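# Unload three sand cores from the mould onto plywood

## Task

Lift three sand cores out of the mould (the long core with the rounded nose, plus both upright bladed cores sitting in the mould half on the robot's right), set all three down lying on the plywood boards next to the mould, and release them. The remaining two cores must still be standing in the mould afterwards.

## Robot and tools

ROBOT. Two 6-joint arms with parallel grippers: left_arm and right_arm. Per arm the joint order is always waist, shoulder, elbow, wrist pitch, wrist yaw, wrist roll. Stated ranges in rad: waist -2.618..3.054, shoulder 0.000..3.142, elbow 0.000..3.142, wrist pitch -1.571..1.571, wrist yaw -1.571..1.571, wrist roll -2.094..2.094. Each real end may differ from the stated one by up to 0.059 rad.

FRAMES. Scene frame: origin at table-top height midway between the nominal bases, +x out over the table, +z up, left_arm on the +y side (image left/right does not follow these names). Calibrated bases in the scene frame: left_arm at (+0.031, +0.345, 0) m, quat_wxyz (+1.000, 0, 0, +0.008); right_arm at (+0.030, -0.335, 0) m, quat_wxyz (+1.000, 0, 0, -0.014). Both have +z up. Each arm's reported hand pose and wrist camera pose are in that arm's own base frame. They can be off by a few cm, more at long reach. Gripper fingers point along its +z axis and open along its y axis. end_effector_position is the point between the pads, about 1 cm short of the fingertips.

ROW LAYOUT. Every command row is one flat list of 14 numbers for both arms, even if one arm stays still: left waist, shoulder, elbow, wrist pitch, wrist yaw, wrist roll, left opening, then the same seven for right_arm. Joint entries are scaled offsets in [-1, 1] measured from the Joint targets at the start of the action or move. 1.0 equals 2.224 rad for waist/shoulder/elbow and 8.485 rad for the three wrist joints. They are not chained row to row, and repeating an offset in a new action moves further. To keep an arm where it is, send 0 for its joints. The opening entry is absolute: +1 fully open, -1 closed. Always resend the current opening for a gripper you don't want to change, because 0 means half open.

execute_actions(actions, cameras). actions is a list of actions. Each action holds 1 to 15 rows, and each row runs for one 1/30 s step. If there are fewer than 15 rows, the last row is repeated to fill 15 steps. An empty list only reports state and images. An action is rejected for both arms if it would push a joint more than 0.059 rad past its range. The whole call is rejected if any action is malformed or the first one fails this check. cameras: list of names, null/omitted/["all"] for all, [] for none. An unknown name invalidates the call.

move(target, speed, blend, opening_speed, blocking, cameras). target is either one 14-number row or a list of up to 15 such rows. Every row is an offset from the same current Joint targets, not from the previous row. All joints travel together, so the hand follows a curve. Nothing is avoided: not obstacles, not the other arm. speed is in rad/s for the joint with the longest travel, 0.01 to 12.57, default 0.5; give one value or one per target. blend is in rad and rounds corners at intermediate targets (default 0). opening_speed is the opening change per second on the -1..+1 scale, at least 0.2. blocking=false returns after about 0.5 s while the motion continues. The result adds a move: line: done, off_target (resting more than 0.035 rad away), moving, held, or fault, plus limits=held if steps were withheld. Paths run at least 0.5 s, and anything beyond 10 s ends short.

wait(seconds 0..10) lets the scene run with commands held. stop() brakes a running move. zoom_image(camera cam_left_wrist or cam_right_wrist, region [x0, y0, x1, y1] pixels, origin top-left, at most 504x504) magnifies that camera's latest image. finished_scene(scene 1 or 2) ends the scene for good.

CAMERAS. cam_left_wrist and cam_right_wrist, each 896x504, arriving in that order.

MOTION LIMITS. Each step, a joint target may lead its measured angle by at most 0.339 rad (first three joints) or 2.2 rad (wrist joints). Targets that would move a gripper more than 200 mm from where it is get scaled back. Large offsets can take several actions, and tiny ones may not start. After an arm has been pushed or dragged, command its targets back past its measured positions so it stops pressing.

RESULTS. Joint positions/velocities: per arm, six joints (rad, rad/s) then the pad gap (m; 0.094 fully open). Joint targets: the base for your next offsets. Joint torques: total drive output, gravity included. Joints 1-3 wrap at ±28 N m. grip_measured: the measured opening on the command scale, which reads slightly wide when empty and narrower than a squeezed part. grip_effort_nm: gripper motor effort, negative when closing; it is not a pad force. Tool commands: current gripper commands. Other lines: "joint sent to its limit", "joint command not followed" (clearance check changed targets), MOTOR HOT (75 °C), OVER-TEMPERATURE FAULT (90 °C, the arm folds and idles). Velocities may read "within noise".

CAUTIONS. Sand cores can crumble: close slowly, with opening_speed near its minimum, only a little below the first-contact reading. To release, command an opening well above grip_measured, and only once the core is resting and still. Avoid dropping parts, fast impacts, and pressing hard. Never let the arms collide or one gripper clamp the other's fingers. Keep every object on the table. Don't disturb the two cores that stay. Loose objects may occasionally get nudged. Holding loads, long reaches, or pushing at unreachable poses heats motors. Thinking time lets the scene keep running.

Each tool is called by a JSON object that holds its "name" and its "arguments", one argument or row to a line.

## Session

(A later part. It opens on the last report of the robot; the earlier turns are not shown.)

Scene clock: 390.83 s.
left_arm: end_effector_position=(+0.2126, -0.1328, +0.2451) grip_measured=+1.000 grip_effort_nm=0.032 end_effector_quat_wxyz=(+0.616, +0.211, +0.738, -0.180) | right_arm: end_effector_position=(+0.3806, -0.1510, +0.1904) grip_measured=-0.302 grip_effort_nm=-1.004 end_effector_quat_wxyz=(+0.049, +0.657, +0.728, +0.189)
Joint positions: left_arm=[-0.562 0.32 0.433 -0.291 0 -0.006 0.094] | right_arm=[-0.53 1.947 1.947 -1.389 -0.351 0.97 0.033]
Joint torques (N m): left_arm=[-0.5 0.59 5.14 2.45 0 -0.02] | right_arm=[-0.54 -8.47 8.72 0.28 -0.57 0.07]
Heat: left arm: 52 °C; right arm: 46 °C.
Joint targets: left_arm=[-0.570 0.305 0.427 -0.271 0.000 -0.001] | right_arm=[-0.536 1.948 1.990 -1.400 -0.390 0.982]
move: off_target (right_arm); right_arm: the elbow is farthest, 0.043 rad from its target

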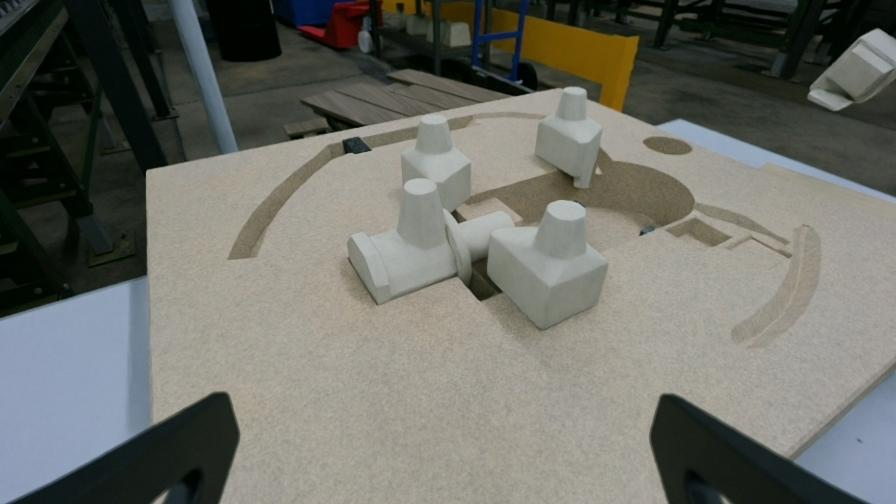

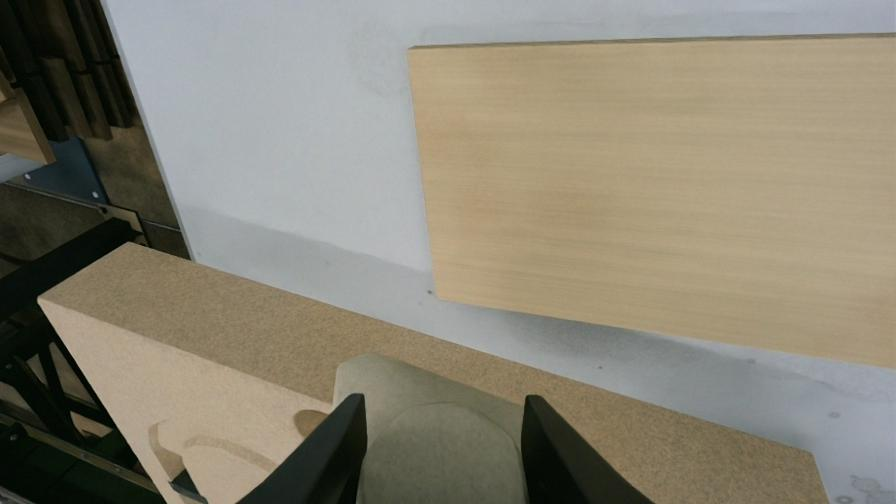

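{"name": "move", "arguments": {
  "target": [0,0,0,0,0,0,1,-0.0022,0.0171,-0.2014,0.0471,-0.0062,0.0015,-0.42],
  "speed": 0.3,
  "cameras": ["cam_right_wrist"]
}}

Scene clock: 404.70 s.
left_arm: end_effector_position=(+0.2126, -0.1328, +0.2451) grip_measured=+1.000 grip_effort_nm=0.027 end_effector_quat_wxyz=(+0.616, +0.211, +0.738, -0.180) | right_arm: end_effector_position=(+0.3787, -0.1418, +0.0749) grip_measured=-0.302 grip_effort_nm=-1.009 end_effector_quat_wxyz=(+0.006, +0.665, +0.718, +0.205)
Joint positions: left_arm=[-0.562 0.32 0.433 -0.291 0 -0.006 0.094] | right_arm=[-0.533 1.987 1.538 -1.016 -0.4 0.983 0.033]
Joint torques (N m): left_arm=[-0.53 0.65 5.09 2.45 0.04 0] | right_arm=[-0.65 -8.92 5.53 0.41 -0.6 0.09]
Heat: left arm: 53 °C; right arm: 43 °C.
Joint targets: left_arm=[-0.570 0.305 0.427 -0.271 0.000 -0.001] | right_arm=[-0.540 1.985 1.542 -1.000 -0.443 0.995]
move: off_target (right_arm); right_arm: the wrist yaw is farthest, 0.042 rad from its target

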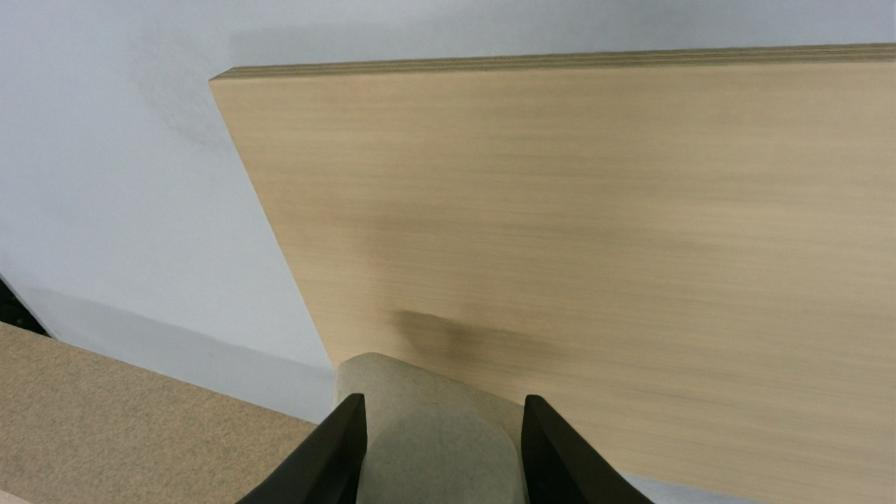

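{"name": "move", "arguments": {
  "target": [0,0,0,0,0,0,1,-0.0135,0.0068,-0.018,0.0065,0,0,-0.42],
  "speed": 0.1,
  "cameras": ["cam_right_wrist"]
}}

Scene clock: 413.90 s.
left_arm: end_effector_position=(+0.2126, -0.1328, +0.2451) grip_measured=+1.000 grip_effort_nm=0.022 end_effector_quat_wxyz=(+0.616, +0.211, +0.738, -0.180) | right_arm: end_effector_position=(+0.3754, -0.1536, +0.0618) grip_measured=-0.302 grip_effort_nm=-1.004 end_effector_quat_wxyz=(+0.012, +0.676, +0.708, +0.207)
Joint positions: left_arm=[-0.562 0.32 0.433 -0.291 0 -0.006 0.094] | right_arm=[-0.564 1.999 1.501 -0.961 -0.402 0.983 0.033]
Joint torques (N m): left_arm=[-0.54 0.7 5.14 2.48 0.03 0] | right_arm=[-0.43 -8.73 5.3 0.41 -0.58 0.09]
Heat: left arm: 53 °C; right arm: 42 °C.
Joint targets: left_arm=[-0.570 0.305 0.427 -0.271 0.000 -0.001] | right_arm=[-0.571 2.000 1.502 -0.945 -0.443 0.995]
move: off_target (right_arm); right_arm: the wrist yaw is farthest, 0.041 rad from its target

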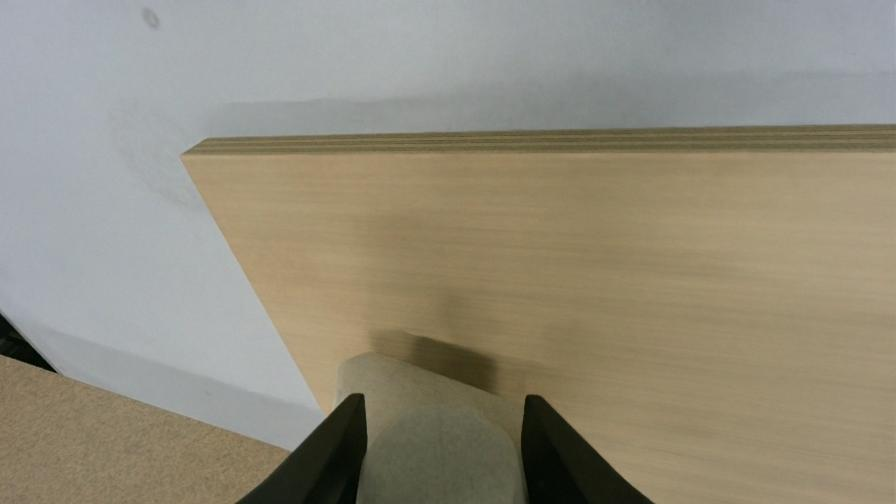

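{"name": "move", "arguments": {
  "target": [
    [0,0,0,0,0,0,1,0,-0.0247,-0.0351,0.0027,0,0,-0.42],
    [0,0,0,0,0,0,1,0,-0.022,-0.0423,0.0053,0,0,-0.42]
  ],
  "speed": 0.1,
  "cameras": ["cam_right_wrist"]
}}

Scene clock: 422.97 s.
left_arm: end_effector_position=(+0.2126, -0.1328, +0.2451) grip_measured=+1.000 grip_effort_nm=0.027 end_effector_quat_wxyz=(+0.616, +0.211, +0.738, -0.180) | right_arm: end_effector_position=(+0.3669, -0.1459, +0.0480) grip_measured=-0.302 grip_effort_nm=-1.004 end_effector_quat_wxyz=(+0.002, +0.678, +0.703, +0.216)
Joint positions: left_arm=[-0.562 0.32 0.433 -0.291 0 -0.006 0.094] | right_arm=[-0.569 1.986 1.42 -0.908 -0.426 0.987 0.033]
Joint torques (N m): left_arm=[-0.54 0.69 5.03 2.45 0.01 0] | right_arm=[-0.2 -11.44 4.16 0.36 -0.36 0.06]
Heat: left arm: 53 °C; right arm: 41 °C.
Joint targets: left_arm=[-0.570 0.305 0.427 -0.271 0.000 -0.001] | right_arm=[-0.571 1.952 1.408 -0.900 -0.443 0.995]
move: done

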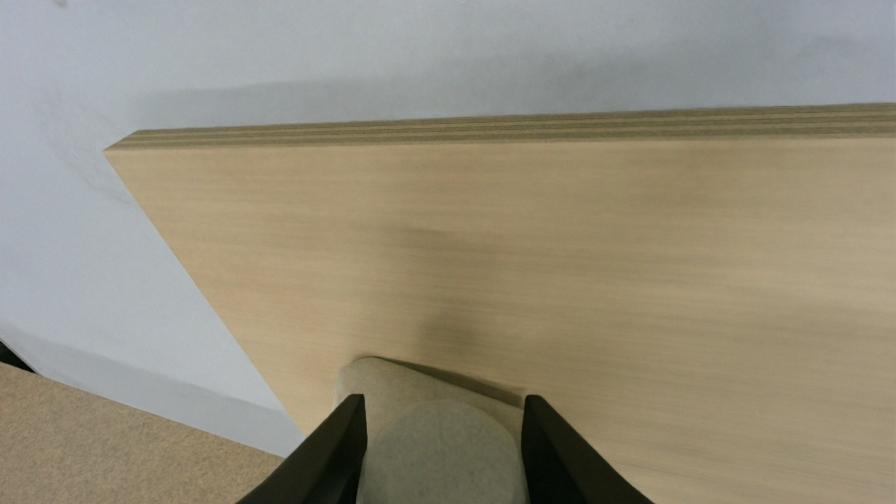

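{"name": "move", "arguments": {
  "target": [0,0,0,0,0,0,1,0,0.0027,-0.0072,0.0026,0,0,-0.42],
  "speed": 0.1,
  "cameras": ["cam_right_wrist"]
}}

{"name": "zoom_image", "arguments": {
  "camera": "cam_right_wrist",
  "region": [300, 300, 600, 504]
}}

Scene clock: 427.57 s.
left_arm: end_effector_position=(+0.2126, -0.1328, +0.2452) grip_measured=+1.000 grip_effort_nm=0.022 end_effector_quat_wxyz=(+0.616, +0.211, +0.737, -0.180) | right_arm: end_effector_position=(+0.3666, -0.1459, +0.0472) grip_measured=-0.302 grip_effort_nm=-1.004 end_effector_quat_wxyz=(+0.005, +0.678, +0.702, +0.220)
Joint positions: left_arm=[-0.562 0.32 0.433 -0.291 0 -0.006 0.094] | right_arm=[-0.572 1.981 1.408 -0.895 -0.432 0.987 0.033]
Joint torques (N m): left_arm=[-0.51 0.62 5.15 2.46 0.02 0] | right_arm=[0.05 -10.52 3.86 0.42 -0.32 0.05]
Heat: left arm: 53 °C; right arm: 41 °C.
Joint targets: left_arm=[-0.570 0.305 0.427 -0.270 0.000 -0.001] | right_arm=[-0.571 1.958 1.392 -0.878 -0.443 0.995]
move: done

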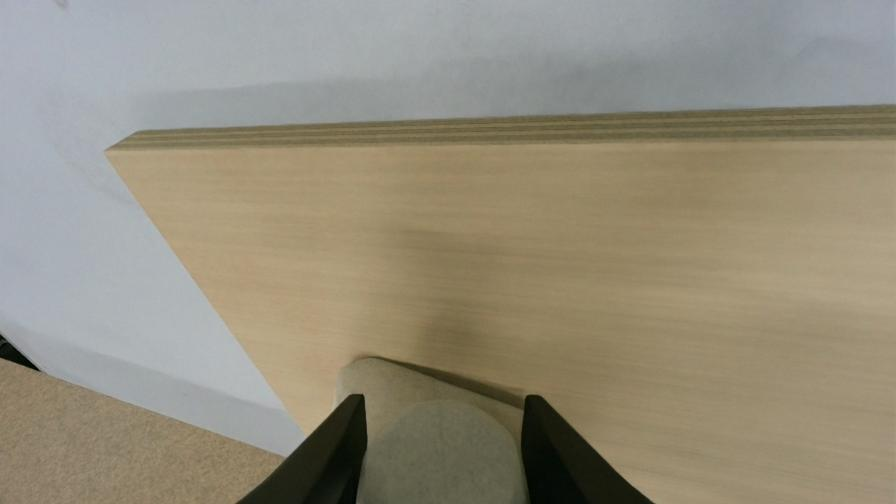

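Scaled by 1.680.

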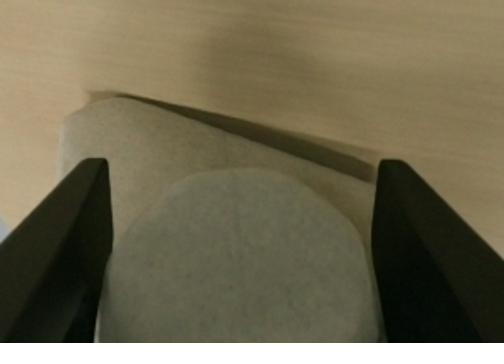

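{"name": "move", "arguments": {
  "target": [0,0,0,0,0,0,1,0,0,0,0,0,0,0.0],
  "opening_speed": 0.2,
  "cameras": ["cam_right_wrist"]
}}

{"name": "zoom_image", "arguments": {
  "camera": "cam_right_wrist",
  "region": [300, 300, 600, 504]
}}

Scene clock: 434.20 s.
left_arm: end_effector_position=(+0.2126, -0.1328, +0.2452) grip_measured=+1.000 grip_effort_nm=0.022 end_effector_quat_wxyz=(+0.616, +0.211, +0.737, -0.180) | right_arm: end_effector_position=(+0.3647, -0.1443, +0.0448) grip_measured=-0.003 grip_effort_nm=0.183 end_effector_quat_wxyz=(+0.001, +0.679, +0.701, +0.220)
Joint positions: left_arm=[-0.562 0.32 0.433 -0.291 0 -0.006 0.094] | right_arm=[-0.572 1.981 1.398 -0.892 -0.434 0.988 0.047]
Joint torques (N m): left_arm=[-0.51 0.65 5.12 2.44 0.02 -0.02] | right_arm=[0.06 -10.5 4.66 0.39 -0.29 0.05]
Heat: left arm: 53 °C; right arm: 41 °C.
Joint targets: left_arm=[-0.570 0.305 0.427 -0.270 0.000 -0.001] | right_arm=[-0.571 1.958 1.392 -0.878 -0.443 0.995]
move: done

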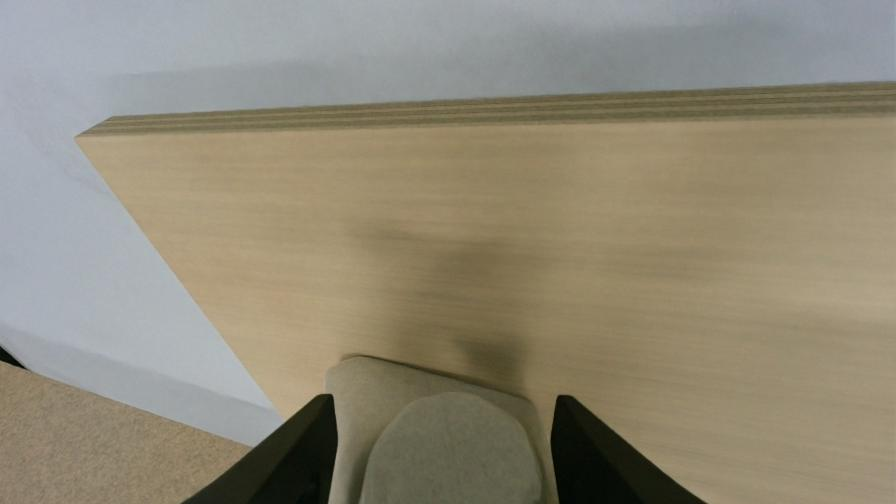

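Scaled by 1.680.

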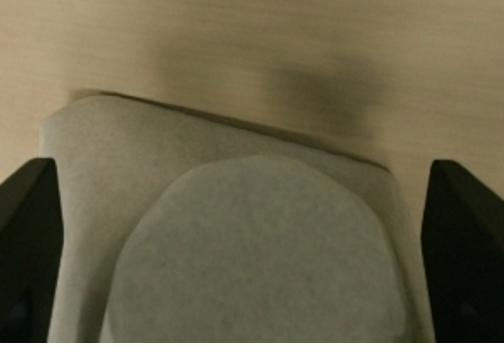

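{"name": "move", "arguments": {
  "target": [
    [0,0,0,0,0,0,1,0,0,0,0,0,0,0.35],
    [0,0,0,0,0,0,1,-0.0413,-0.0280,0.0902,-0.0365,0,-0.0104,0.35]
  ],
  "opening_speed": 0.5,
  "speed": 0.3
}}

Scene clock: 446.07 s.
left_arm: end_effector_position=(+0.2126, -0.1328, +0.2452) grip_measured=+1.000 grip_effort_nm=0.022 end_effector_quat_wxyz=(+0.616, +0.211, +0.737, -0.180) | right_arm: end_effector_position=(+0.3407, -0.1671, +0.1034) grip_measured=+0.347 grip_effort_nm=0.178 end_effector_quat_wxyz=(-0.009, +0.688, +0.693, +0.216)
Joint positions: left_arm=[-0.562 0.32 0.433 -0.291 0 -0.006 0.094] | right_arm=[-0.658 1.929 1.567 -1.17 -0.435 0.914 0.063]
Joint torques (N m): left_arm=[-0.47 0.59 4.98 2.44 0.02 0.01] | right_arm=[-0.49 -11.08 7.24 0.05 -0.29 -0.12]
Heat: left arm: 53 °C; right arm: 43 °C.
Joint targets: left_arm=[-0.570 0.305 0.427 -0.270 0.000 -0.001] | right_arm=[-0.663 1.896 1.593 -1.188 -0.443 0.907]
move: done

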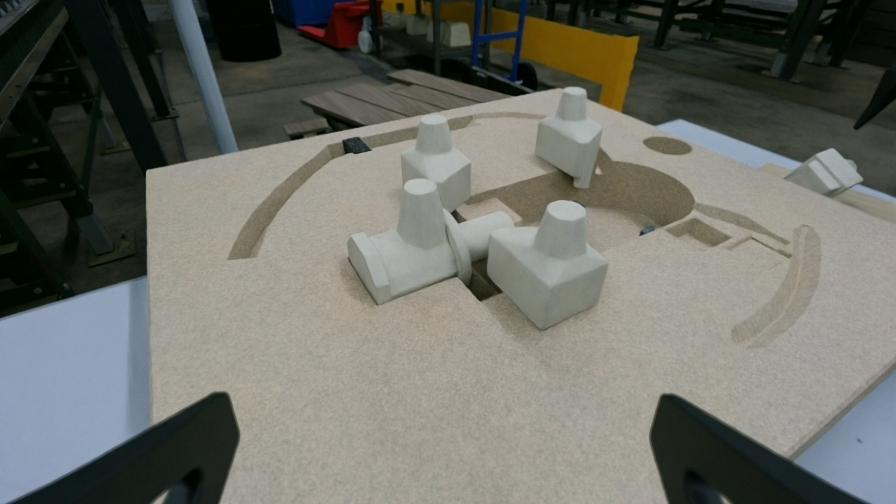

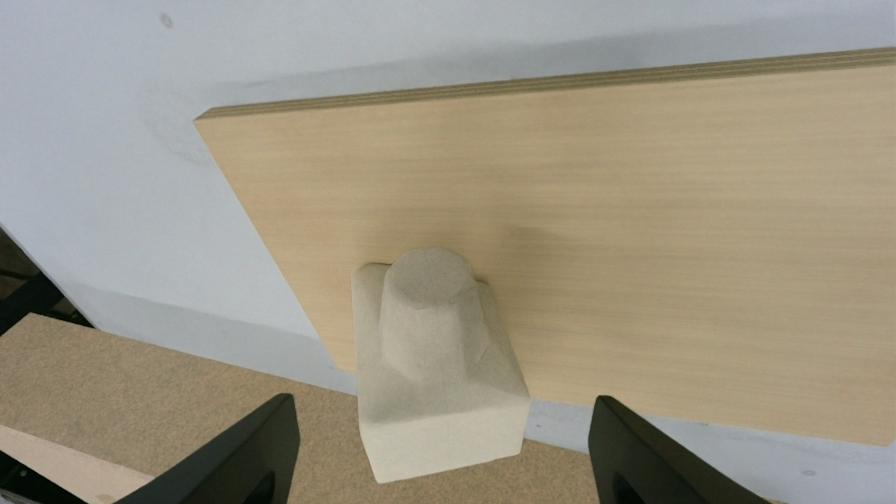

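{"name": "zoom_image", "arguments": {
  "camera": "cam_left_wrist",
  "region": [740, 120, 896, 230]
}}

{"name": "zoom_image", "arguments": {
  "camera": "cam_right_wrist",
  "region": [250, 220, 650, 504]
}}

Scaled by 3.231.

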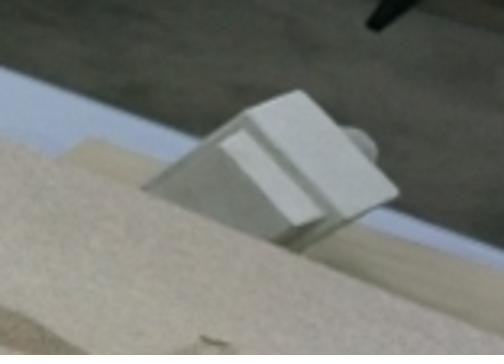

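Scaled by 1.260.

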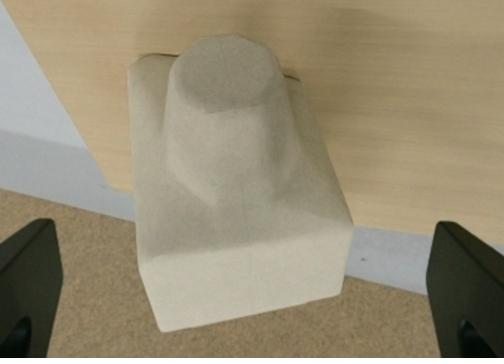

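{"name": "move", "arguments": {
  "target": [
    [0,0,0,0,0,0,1,0.1632,-0.3669,-0.415,0.16,0.0522,-0.1069,0.35],
    [0,0,0,0,0,0,1,0.5692,-0.0805,-0.2896,0.1942,0.117,-0.0845,0.8]
  ],
  "speed": 0.9,
  "blend": [0.2,0]
}}

Scene clock: 467.97 s.
left_arm: end_effector_position=(+0.2126, -0.1328, +0.2452) grip_measured=+1.000 grip_effort_nm=0.022 end_effector_quat_wxyz=(+0.616, +0.211, +0.737, -0.180) | right_arm: end_effector_position=(+0.4459, +0.1996, +0.1695) grip_measured=+0.797 grip_effort_nm=0.178 end_effector_quat_wxyz=(+0.591, -0.021, +0.807, +0.006)
Joint positions: left_arm=[-0.562 0.32 0.433 -0.291 0 -0.006 0.094] | right_arm=[0.609 1.709 0.919 0.43 0.544 0.176 0.084]
Joint torques (N m): left_arm=[-0.54 0.65 5.12 2.46 0.02 -0.01] | right_arm=[-0.59 -6.57 8.08 1.71 0.14 0.11]
Heat: left arm: 54 °C; right arm: 40 °C.
Joint targets: left_arm=[-0.570 0.305 0.427 -0.270 0.000 -0.001] | right_arm=[0.604 1.716 0.948 0.460 0.550 0.190]
move: done

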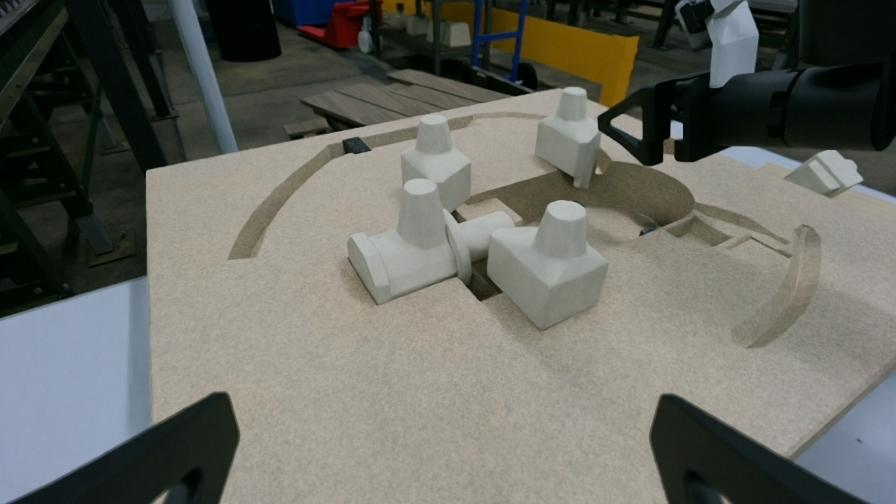

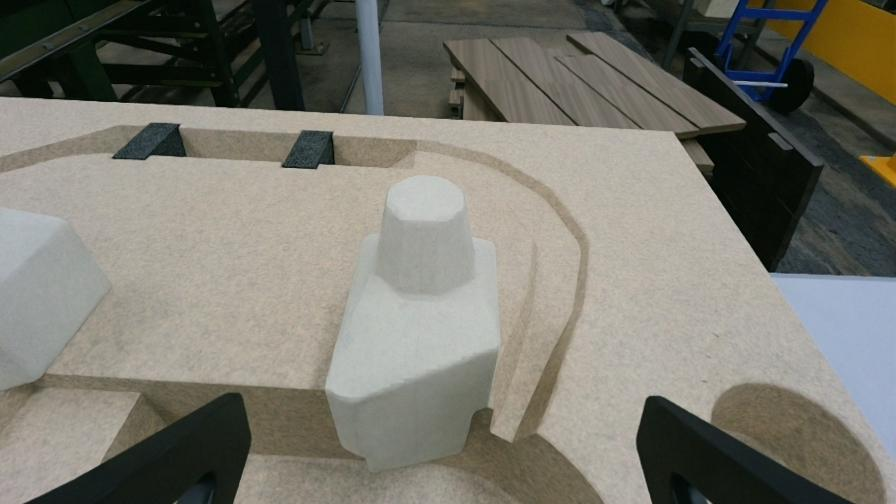

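{"name": "move", "arguments": {
  "target": [0,0,0,0,0,0,1,-0.036,0.1084,0.1115,0.0018,-0.0088,-0.0005,0.8],
  "speed": 0.3,
  "cameras": ["cam_right_wrist"]
}}

Scene clock: 478.50 s.
left_arm: end_effector_position=(+0.2126, -0.1328, +0.2452) grip_measured=+1.000 grip_effort_nm=0.037 end_effector_quat_wxyz=(+0.616, +0.211, +0.737, -0.180) | right_arm: end_effector_position=(+0.5149, +0.2056, +0.1604) grip_measured=+0.797 grip_effort_nm=0.178 end_effector_quat_wxyz=(+0.596, -0.002, +0.803, +0.012)
Joint positions: left_arm=[-0.562 0.32 0.433 -0.291 0 -0.006 0.094] | right_arm=[0.528 1.944 1.165 0.445 0.482 0.177 0.084]
Joint torques (N m): left_arm=[-0.55 0.68 5.08 2.45 0.01 -0.01] | right_arm=[-0.38 -7.95 8.28 1.73 0.05 0.06]
Heat: left arm: 54 °C; right arm: 41 °C.
Joint targets: left_arm=[-0.570 0.305 0.427 -0.270 0.000 -0.001] | right_arm=[0.523 1.957 1.197 0.475 0.475 0.186]
move: done

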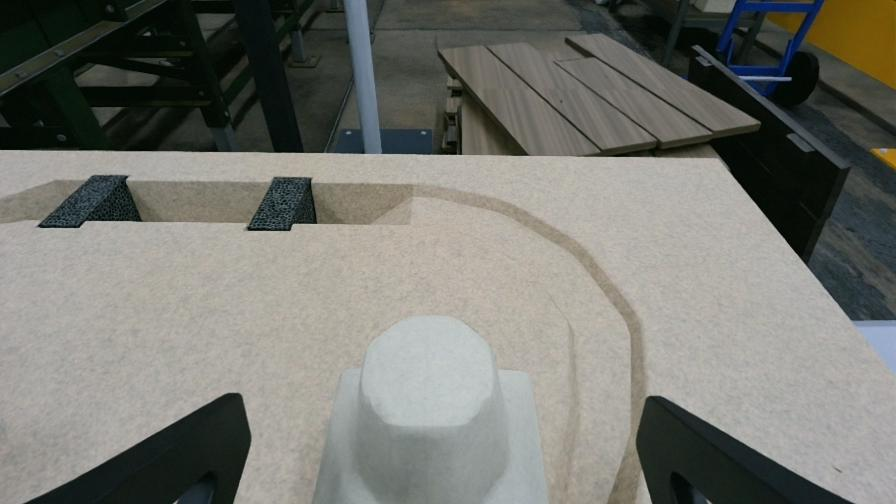

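{"name": "move", "arguments": {
  "target": [0,0,0,0,0,0,1,-0.0058,0.0275,0.0337,-0.0014,-0.0014,-0.0006,0.8],
  "speed": 0.2,
  "cameras": ["cam_right_wrist"]
}}

{"name": "move", "arguments": {
  "target": [0,0,0,0,0,0,1,0,0,0,0,0,0,-0.2],
  "opening_speed": 0.6
}}

Scene clock: 488.47 s.
left_arm: end_effector_position=(+0.2126, -0.1328, +0.2452) grip_measured=+1.000 grip_effort_nm=0.027 end_effector_quat_wxyz=(+0.616, +0.211, +0.737, -0.180) | right_arm: end_effector_position=(+0.5321, +0.2111, +0.1609) grip_measured=+0.797 grip_effort_nm=0.178 end_effector_quat_wxyz=(+0.601, +0.001, +0.799, +0.016)
Joint positions: left_arm=[-0.562 0.32 0.433 -0.291 0 -0.006 0.094] | right_arm=[0.518 2.003 1.24 0.445 0.47 0.177 0.084]
Joint torques (N m): left_arm=[-0.58 0.62 5.07 2.44 0.02 0.01] | right_arm=[-0.77 -8.29 8.34 1.62 -0.01 0.01]
Heat: left arm: 54 °C; right arm: 43 °C.
Joint targets: left_arm=[-0.570 0.305 0.427 -0.270 0.000 -0.001] | right_arm=[0.511 2.019 1.271 0.463 0.463 0.181]
move: done

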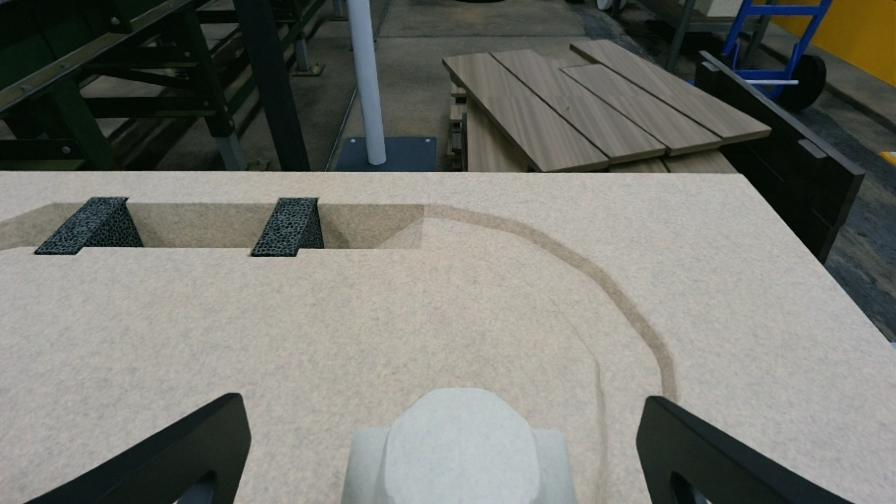

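Scene clock: 490.33 s.
left_arm: end_effector_position=(+0.2126, -0.1328, +0.2452) grip_measured=+1.000 grip_effort_nm=0.017 end_effector_quat_wxyz=(+0.616, +0.211, +0.737, -0.180) | right_arm: end_effector_position=(+0.5322, +0.2109, +0.1608) grip_measured=-0.197 grip_effort_nm=-0.125 end_effector_quat_wxyz=(+0.600, +0.001, +0.799, +0.017)
Joint positions: left_arm=[-0.562 0.32 0.433 -0.291 0 -0.006 0.094] | right_arm=[0.517 2.003 1.24 0.445 0.469 0.177 0.038]
Joint torques (N m): left_arm=[-0.59 0.69 5.05 2.42 -0.01 0.01] | right_arm=[-0.36 -8.28 8.35 1.62 0.01 0]
Heat: left arm: 54 °C; right arm: 43 °C.
Joint targets: left_arm=[-0.570 0.305 0.427 -0.270 0.000 -0.001] | right_arm=[0.511 2.019 1.271 0.463 0.463 0.181]
move: done

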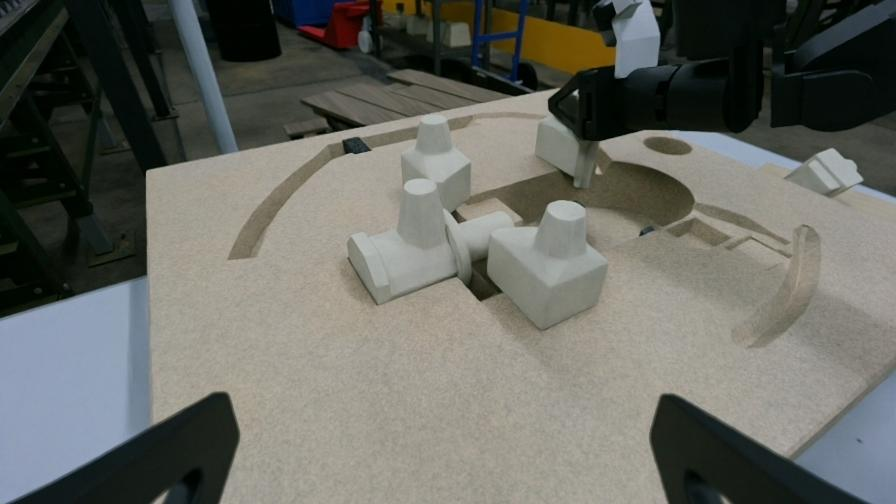

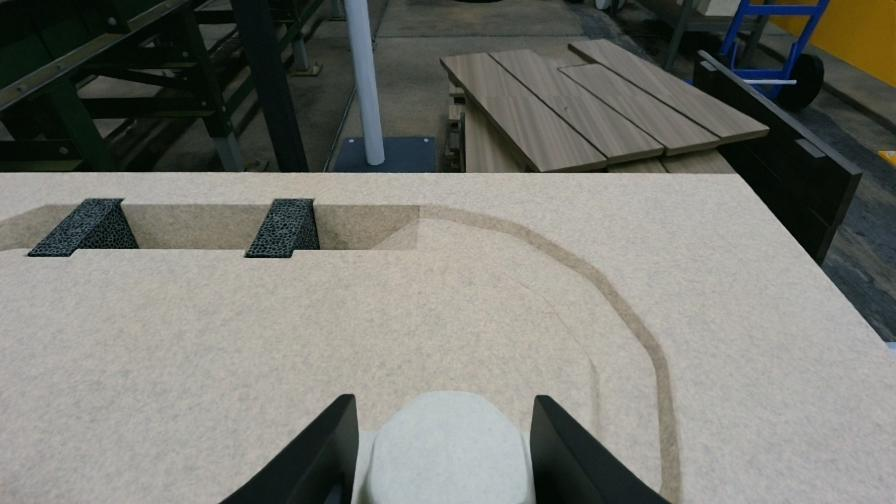

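{"name": "move", "arguments": {
  "target": [0,0,0,0,0,0,1,0,0,0,0,0,0,-0.44],
  "opening_speed": 0.25,
  "cameras": ["cam_right_wrist"]
}}

Scene clock: 494.10 s.
left_arm: end_effector_position=(+0.2126, -0.1328, +0.2452) grip_measured=+1.000 grip_effort_nm=0.017 end_effector_quat_wxyz=(+0.616, +0.211, +0.737, -0.180) | right_arm: end_effector_position=(+0.5324, +0.2104, +0.1609) grip_measured=-0.311 grip_effort_nm=-0.999 end_effector_quat_wxyz=(+0.600, +0.001, +0.799, +0.016)
Joint positions: left_arm=[-0.562 0.32 0.433 -0.291 0 -0.006 0.094] | right_arm=[0.516 2.003 1.24 0.445 0.47 0.177 0.032]
Joint torques (N m): left_arm=[-0.58 0.66 5.11 2.43 0.02 0] | right_arm=[-0.49 -8.25 8.34 1.62 0 0.01]
Heat: left arm: 54 °C; right arm: 44 °C.
Joint targets: left_arm=[-0.570 0.305 0.427 -0.271 0.000 -0.001] | right_arm=[0.511 2.019 1.271 0.463 0.463 0.181]
move: done

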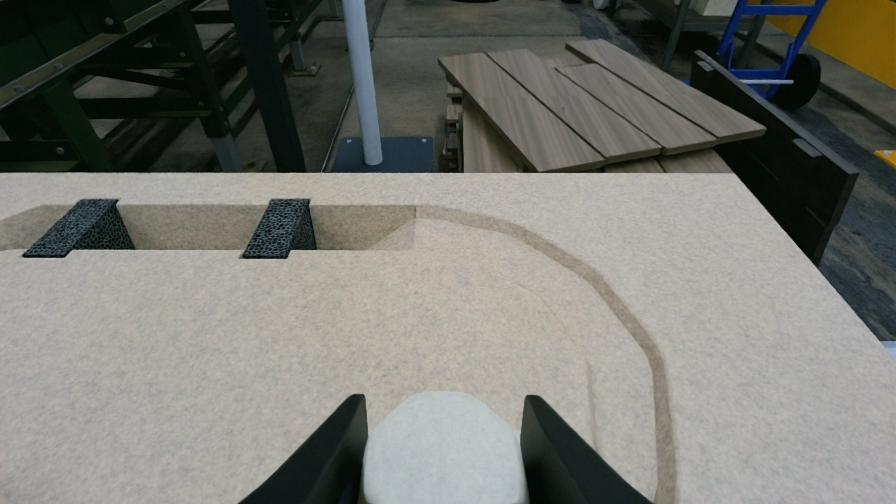

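{"name": "move", "arguments": {
  "target": [
    [0,0,0,0,0,0,1,0,-0.0225,0.0135,0.0035,0.0035,0,-0.44],
    [0,0,0,0,0,0,1,0,-0.0499,0.0398,-0.0094,0.0041,0,-0.44],
    [0,0,0,0,0,0,1,0,-0.0677,0.072,-0.0225,0.0041,0,-0.44],
    [0,0,0,0,0,0,1,0,-0.0767,0.0969,-0.0313,0.0041,0,-0.44]
  ],
  "speed": 0.15,
  "blend": 0.02
}}

{"name": "zoom_image", "arguments": {
  "camera": "cam_left_wrist",
  "region": [480, 40, 720, 260]
}}

Scene clock: 505.10 s.
left_arm: end_effector_position=(+0.2126, -0.1328, +0.2452) grip_measured=+1.000 grip_effort_nm=0.022 end_effector_quat_wxyz=(+0.616, +0.211, +0.737, -0.180) | right_arm: end_effector_position=(+0.5348, +0.2092, +0.2323) grip_measured=-0.311 grip_effort_nm=-1.004 end_effector_quat_wxyz=(+0.593, +0.002, +0.805, +0.006)
Joint positions: left_arm=[-0.562 0.32 0.433 -0.291 0 -0.006 0.094] | right_arm=[0.516 1.911 1.435 0.136 0.484 0.177 0.032]
Joint torques (N m): left_arm=[-0.51 0.66 5.08 2.43 0.04 0] | right_arm=[-0.46 -14.54 10.51 2.01 0.22 0]
Heat: left arm: 54 °C; right arm: 45 °C.
Joint targets: left_arm=[-0.570 0.305 0.427 -0.271 0.000 -0.001] | right_arm=[0.511 1.848 1.487 0.198 0.498 0.181]
move: off_target (right_arm); right_arm: the shoulder is farthest, 0.063 rad from its target

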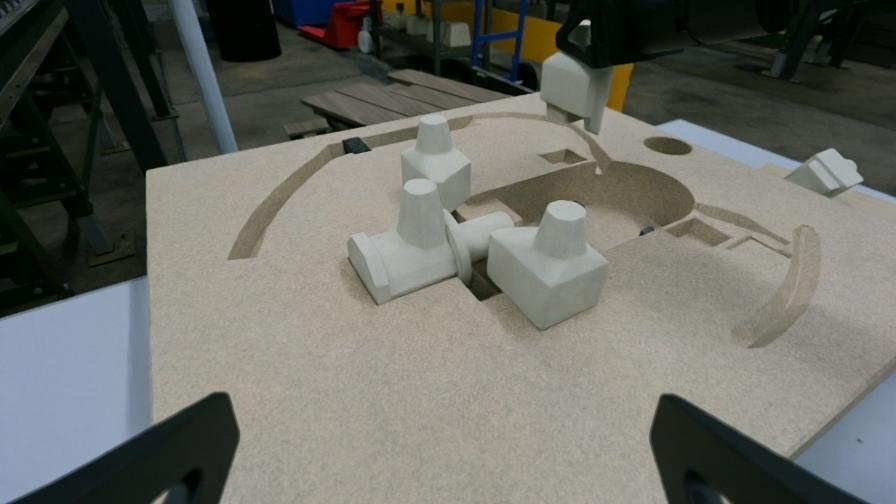

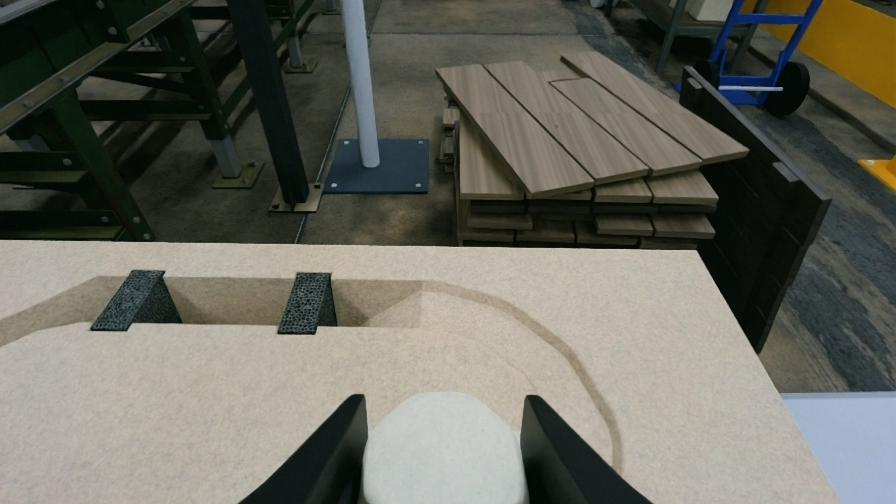

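Scaled by 2.100.

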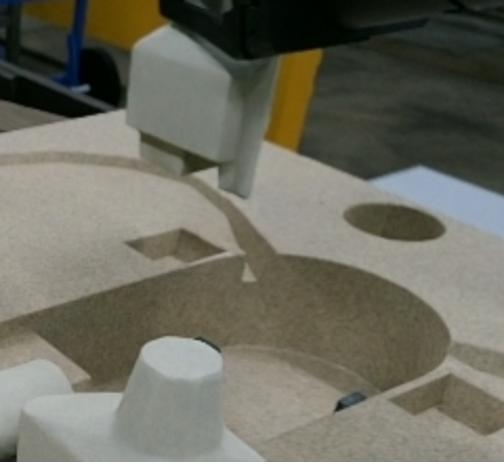

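{"name": "move", "arguments": {
  "target": [
    [0,0,0,0,0,0,1,-0.5018,-0.6061,-0.3988,-0.0587,-0.0587,-0.0213,-0.44],
    [0,0,0,0,0,0,1,-0.5072,-0.0148,0.0261,-0.1942,-0.0911,0.0871,-0.44]
  ],
  "speed": 0.7,
  "blend": [0.1,0]
}}

Scene clock: 530.80 s.
left_arm: end_effector_position=(+0.2126, -0.1328, +0.2452) grip_measured=+1.000 grip_effort_nm=0.022 end_effector_quat_wxyz=(+0.616, +0.211, +0.737, -0.180) | right_arm: end_effector_position=(+0.2711, -0.1354, +0.1167) grip_measured=-0.311 grip_effort_nm=-1.004 end_effector_quat_wxyz=(-0.092, +0.688, +0.711, +0.110)
Joint positions: left_arm=[-0.562 0.32 0.433 -0.291 0 -0.006 0.094] | right_arm=[-0.61 1.818 1.509 -1.411 -0.246 0.909 0.032]
Joint torques (N m): left_arm=[-0.54 0.59 5.07 2.45 0.02 0] | right_arm=[-0.68 -7.42 7.88 -0.48 -0.42 0.07]
Heat: left arm: 55 °C; right arm: 46 °C.
Joint targets: left_arm=[-0.570 0.305 0.427 -0.271 0.000 -0.001] | right_arm=[-0.618 1.815 1.545 -1.450 -0.275 0.920]
move: off_target (right_arm); right_arm: the wrist pitch is farthest, 0.039 rad from its target

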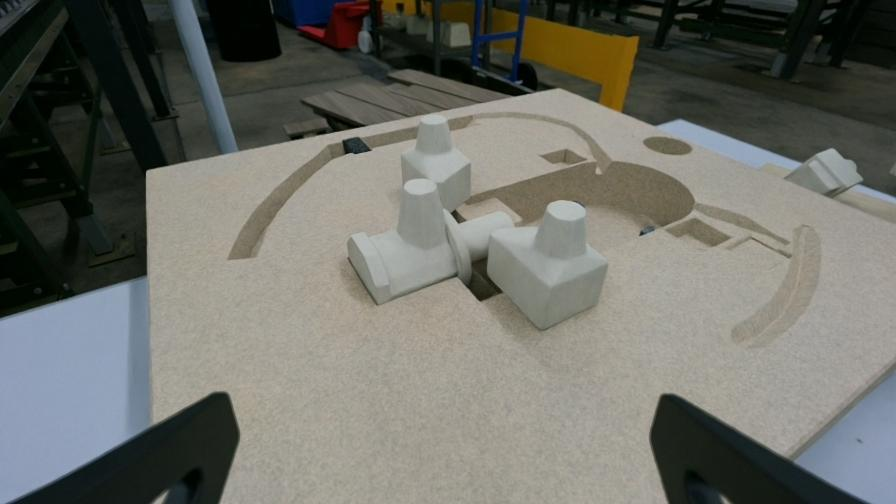

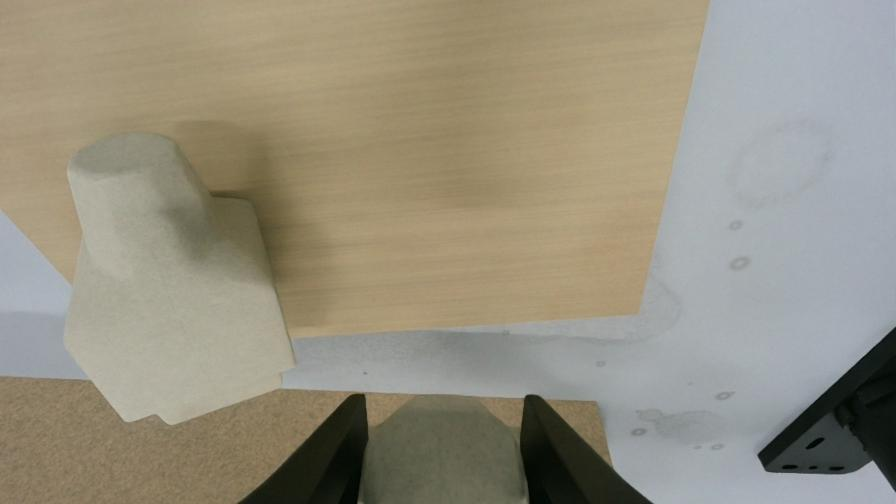

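{"name": "zoom_image", "arguments": {
  "camera": "cam_right_wrist",
  "region": [40, 110, 360, 440]
}}

Scaled by 1.527.

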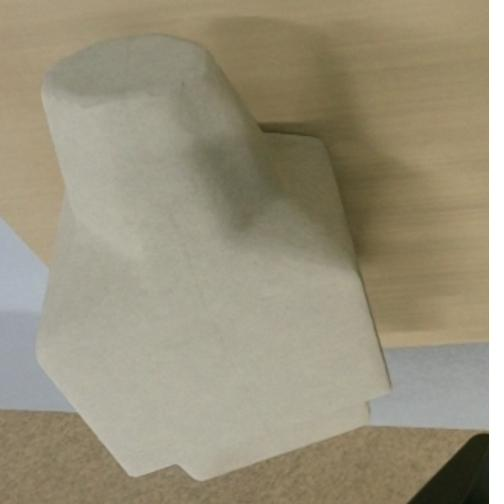

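{"name": "move", "arguments": {
  "target": [0,0,0,0,0,0,1,0,0.0274,-0.1147,0.0354,-0.0012,0,-0.44],
  "speed": 0.3,
  "cameras": ["cam_right_wrist"]
}}

Scene clock: 559.37 s.
left_arm: end_effector_position=(+0.2126, -0.1328, +0.2452) grip_measured=+1.000 grip_effort_nm=0.017 end_effector_quat_wxyz=(+0.616, +0.211, +0.737, -0.180) | right_arm: end_effector_position=(+0.2707, -0.1330, +0.0457) grip_measured=-0.311 grip_effort_nm=-1.004 end_effector_quat_wxyz=(-0.096, +0.689, +0.710, +0.114)
Joint positions: left_arm=[-0.562 0.32 0.433 -0.291 0 -0.006 0.094] | right_arm=[-0.61 1.874 1.29 -1.143 -0.256 0.91 0.032]
Joint torques (N m): left_arm=[-0.54 0.66 5.04 2.45 0.06 0.02] | right_arm=[-0.65 -7.25 4.68 -0.18 -0.42 0.07]
Heat: left arm: 55 °C; right arm: 41 °C.
Joint targets: left_arm=[-0.570 0.305 0.427 -0.271 0.000 -0.001] | right_arm=[-0.618 1.876 1.290 -1.150 -0.285 0.919]
move: done

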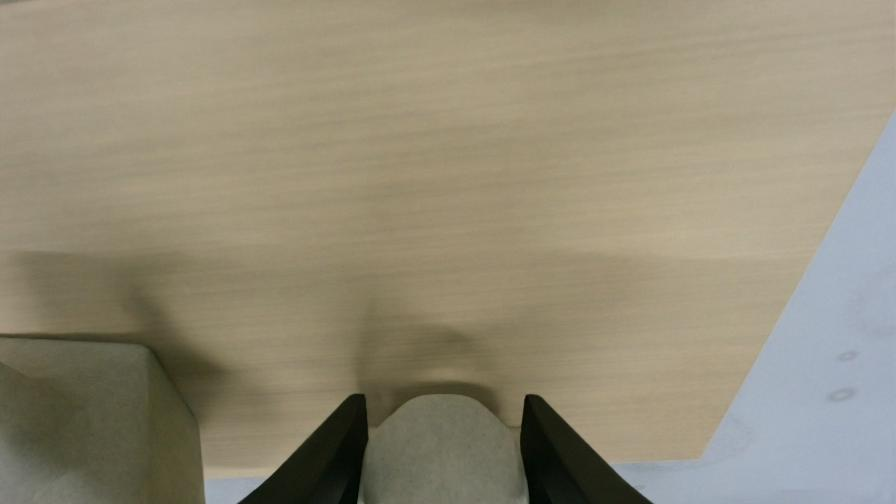

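{"name": "move", "arguments": {
  "target": [0,0,0,0,0,0,1,0,0.0076,-0.0126,0.0053,0,0,-0.44],
  "speed": 0.1,
  "cameras": ["cam_right_wrist"]
}}

{"name": "move", "arguments": {
  "target": [0,0,0,0,0,0,1,0,0.0038,-0.0063,0.0027,0,0,-0.44],
  "speed": 0.08,
  "cameras": ["cam_right_wrist"]
}}

Scene clock: 563.23 s.
left_arm: end_effector_position=(+0.2126, -0.1328, +0.2452) grip_measured=+1.000 grip_effort_nm=0.022 end_effector_quat_wxyz=(+0.616, +0.211, +0.737, -0.180) | right_arm: end_effector_position=(+0.2713, -0.1333, +0.0351) grip_measured=-0.311 grip_effort_nm=-1.009 end_effector_quat_wxyz=(-0.095, +0.688, +0.710, +0.115)
Joint positions: left_arm=[-0.562 0.32 0.433 -0.291 0 -0.006 0.094] | right_arm=[-0.61 1.888 1.264 -1.1 -0.257 0.91 0.032]
Joint torques (N m): left_arm=[-0.59 0.58 5.04 2.44 0.01 -0.01] | right_arm=[-0.65 -7.1 4.45 -0.17 -0.4 0.07]
Heat: left arm: 55 °C; right arm: 40 °C.
Joint targets: left_arm=[-0.570 0.305 0.427 -0.271 0.000 -0.001] | right_arm=[-0.618 1.893 1.262 -1.105 -0.285 0.919]
move: done

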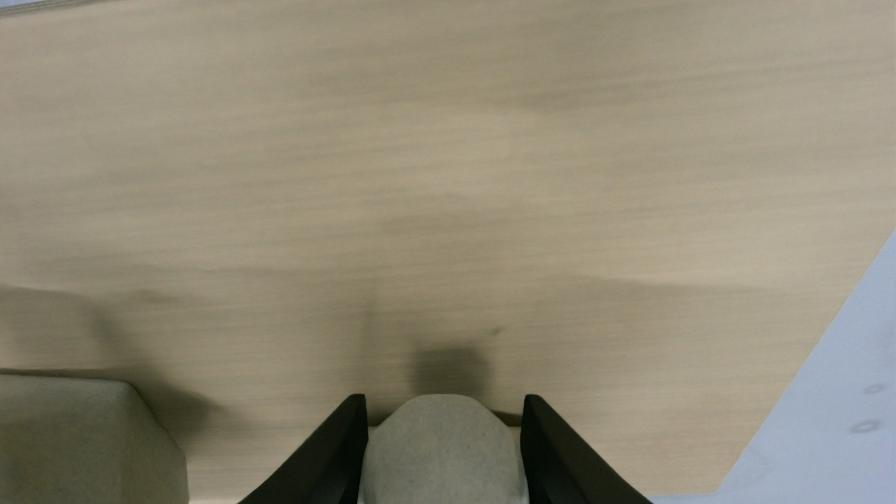

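Scene clock: 564.07 s.
left_arm: end_effector_position=(+0.2126, -0.1328, +0.2452) grip_measured=+1.000 grip_effort_nm=0.022 end_effector_quat_wxyz=(+0.616, +0.211, +0.737, -0.180) | right_arm: end_effector_position=(+0.2720, -0.1324, +0.0327) grip_measured=-0.311 grip_effort_nm=-0.999 end_effector_quat_wxyz=(-0.094, +0.689, +0.708, +0.119)
Joint positions: left_arm=[-0.562 0.32 0.433 -0.291 0 -0.006 0.094] | right_arm=[-0.611 1.89 1.254 -1.087 -0.265 0.912 0.032]
Joint torques (N m): left_arm=[-0.55 0.73 5.08 2.46 0.01 0] | right_arm=[-0.57 -6.58 4.1 -0.08 -0.32 0.05]
Heat: left arm: 55 °C; right arm: 40 °C.
Joint targets: left_arm=[-0.570 0.305 0.427 -0.271 0.000 -0.001] | right_arm=[-0.618 1.901 1.248 -1.082 -0.285 0.920]
move: done

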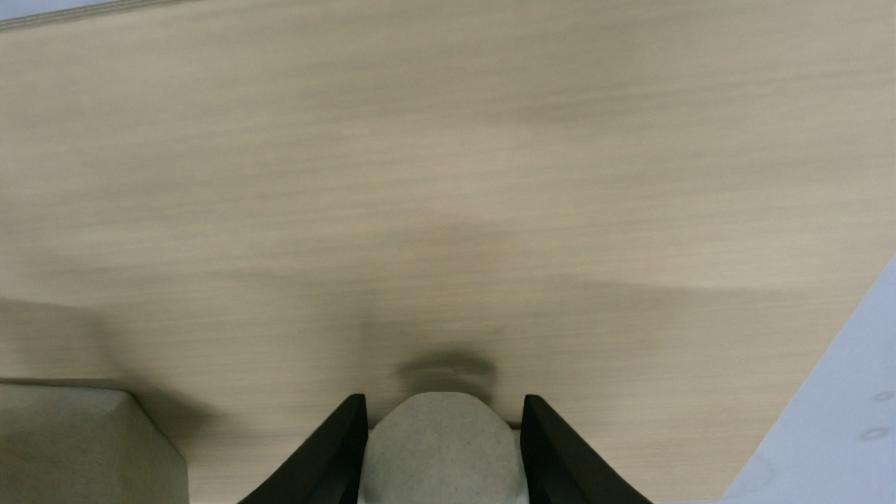

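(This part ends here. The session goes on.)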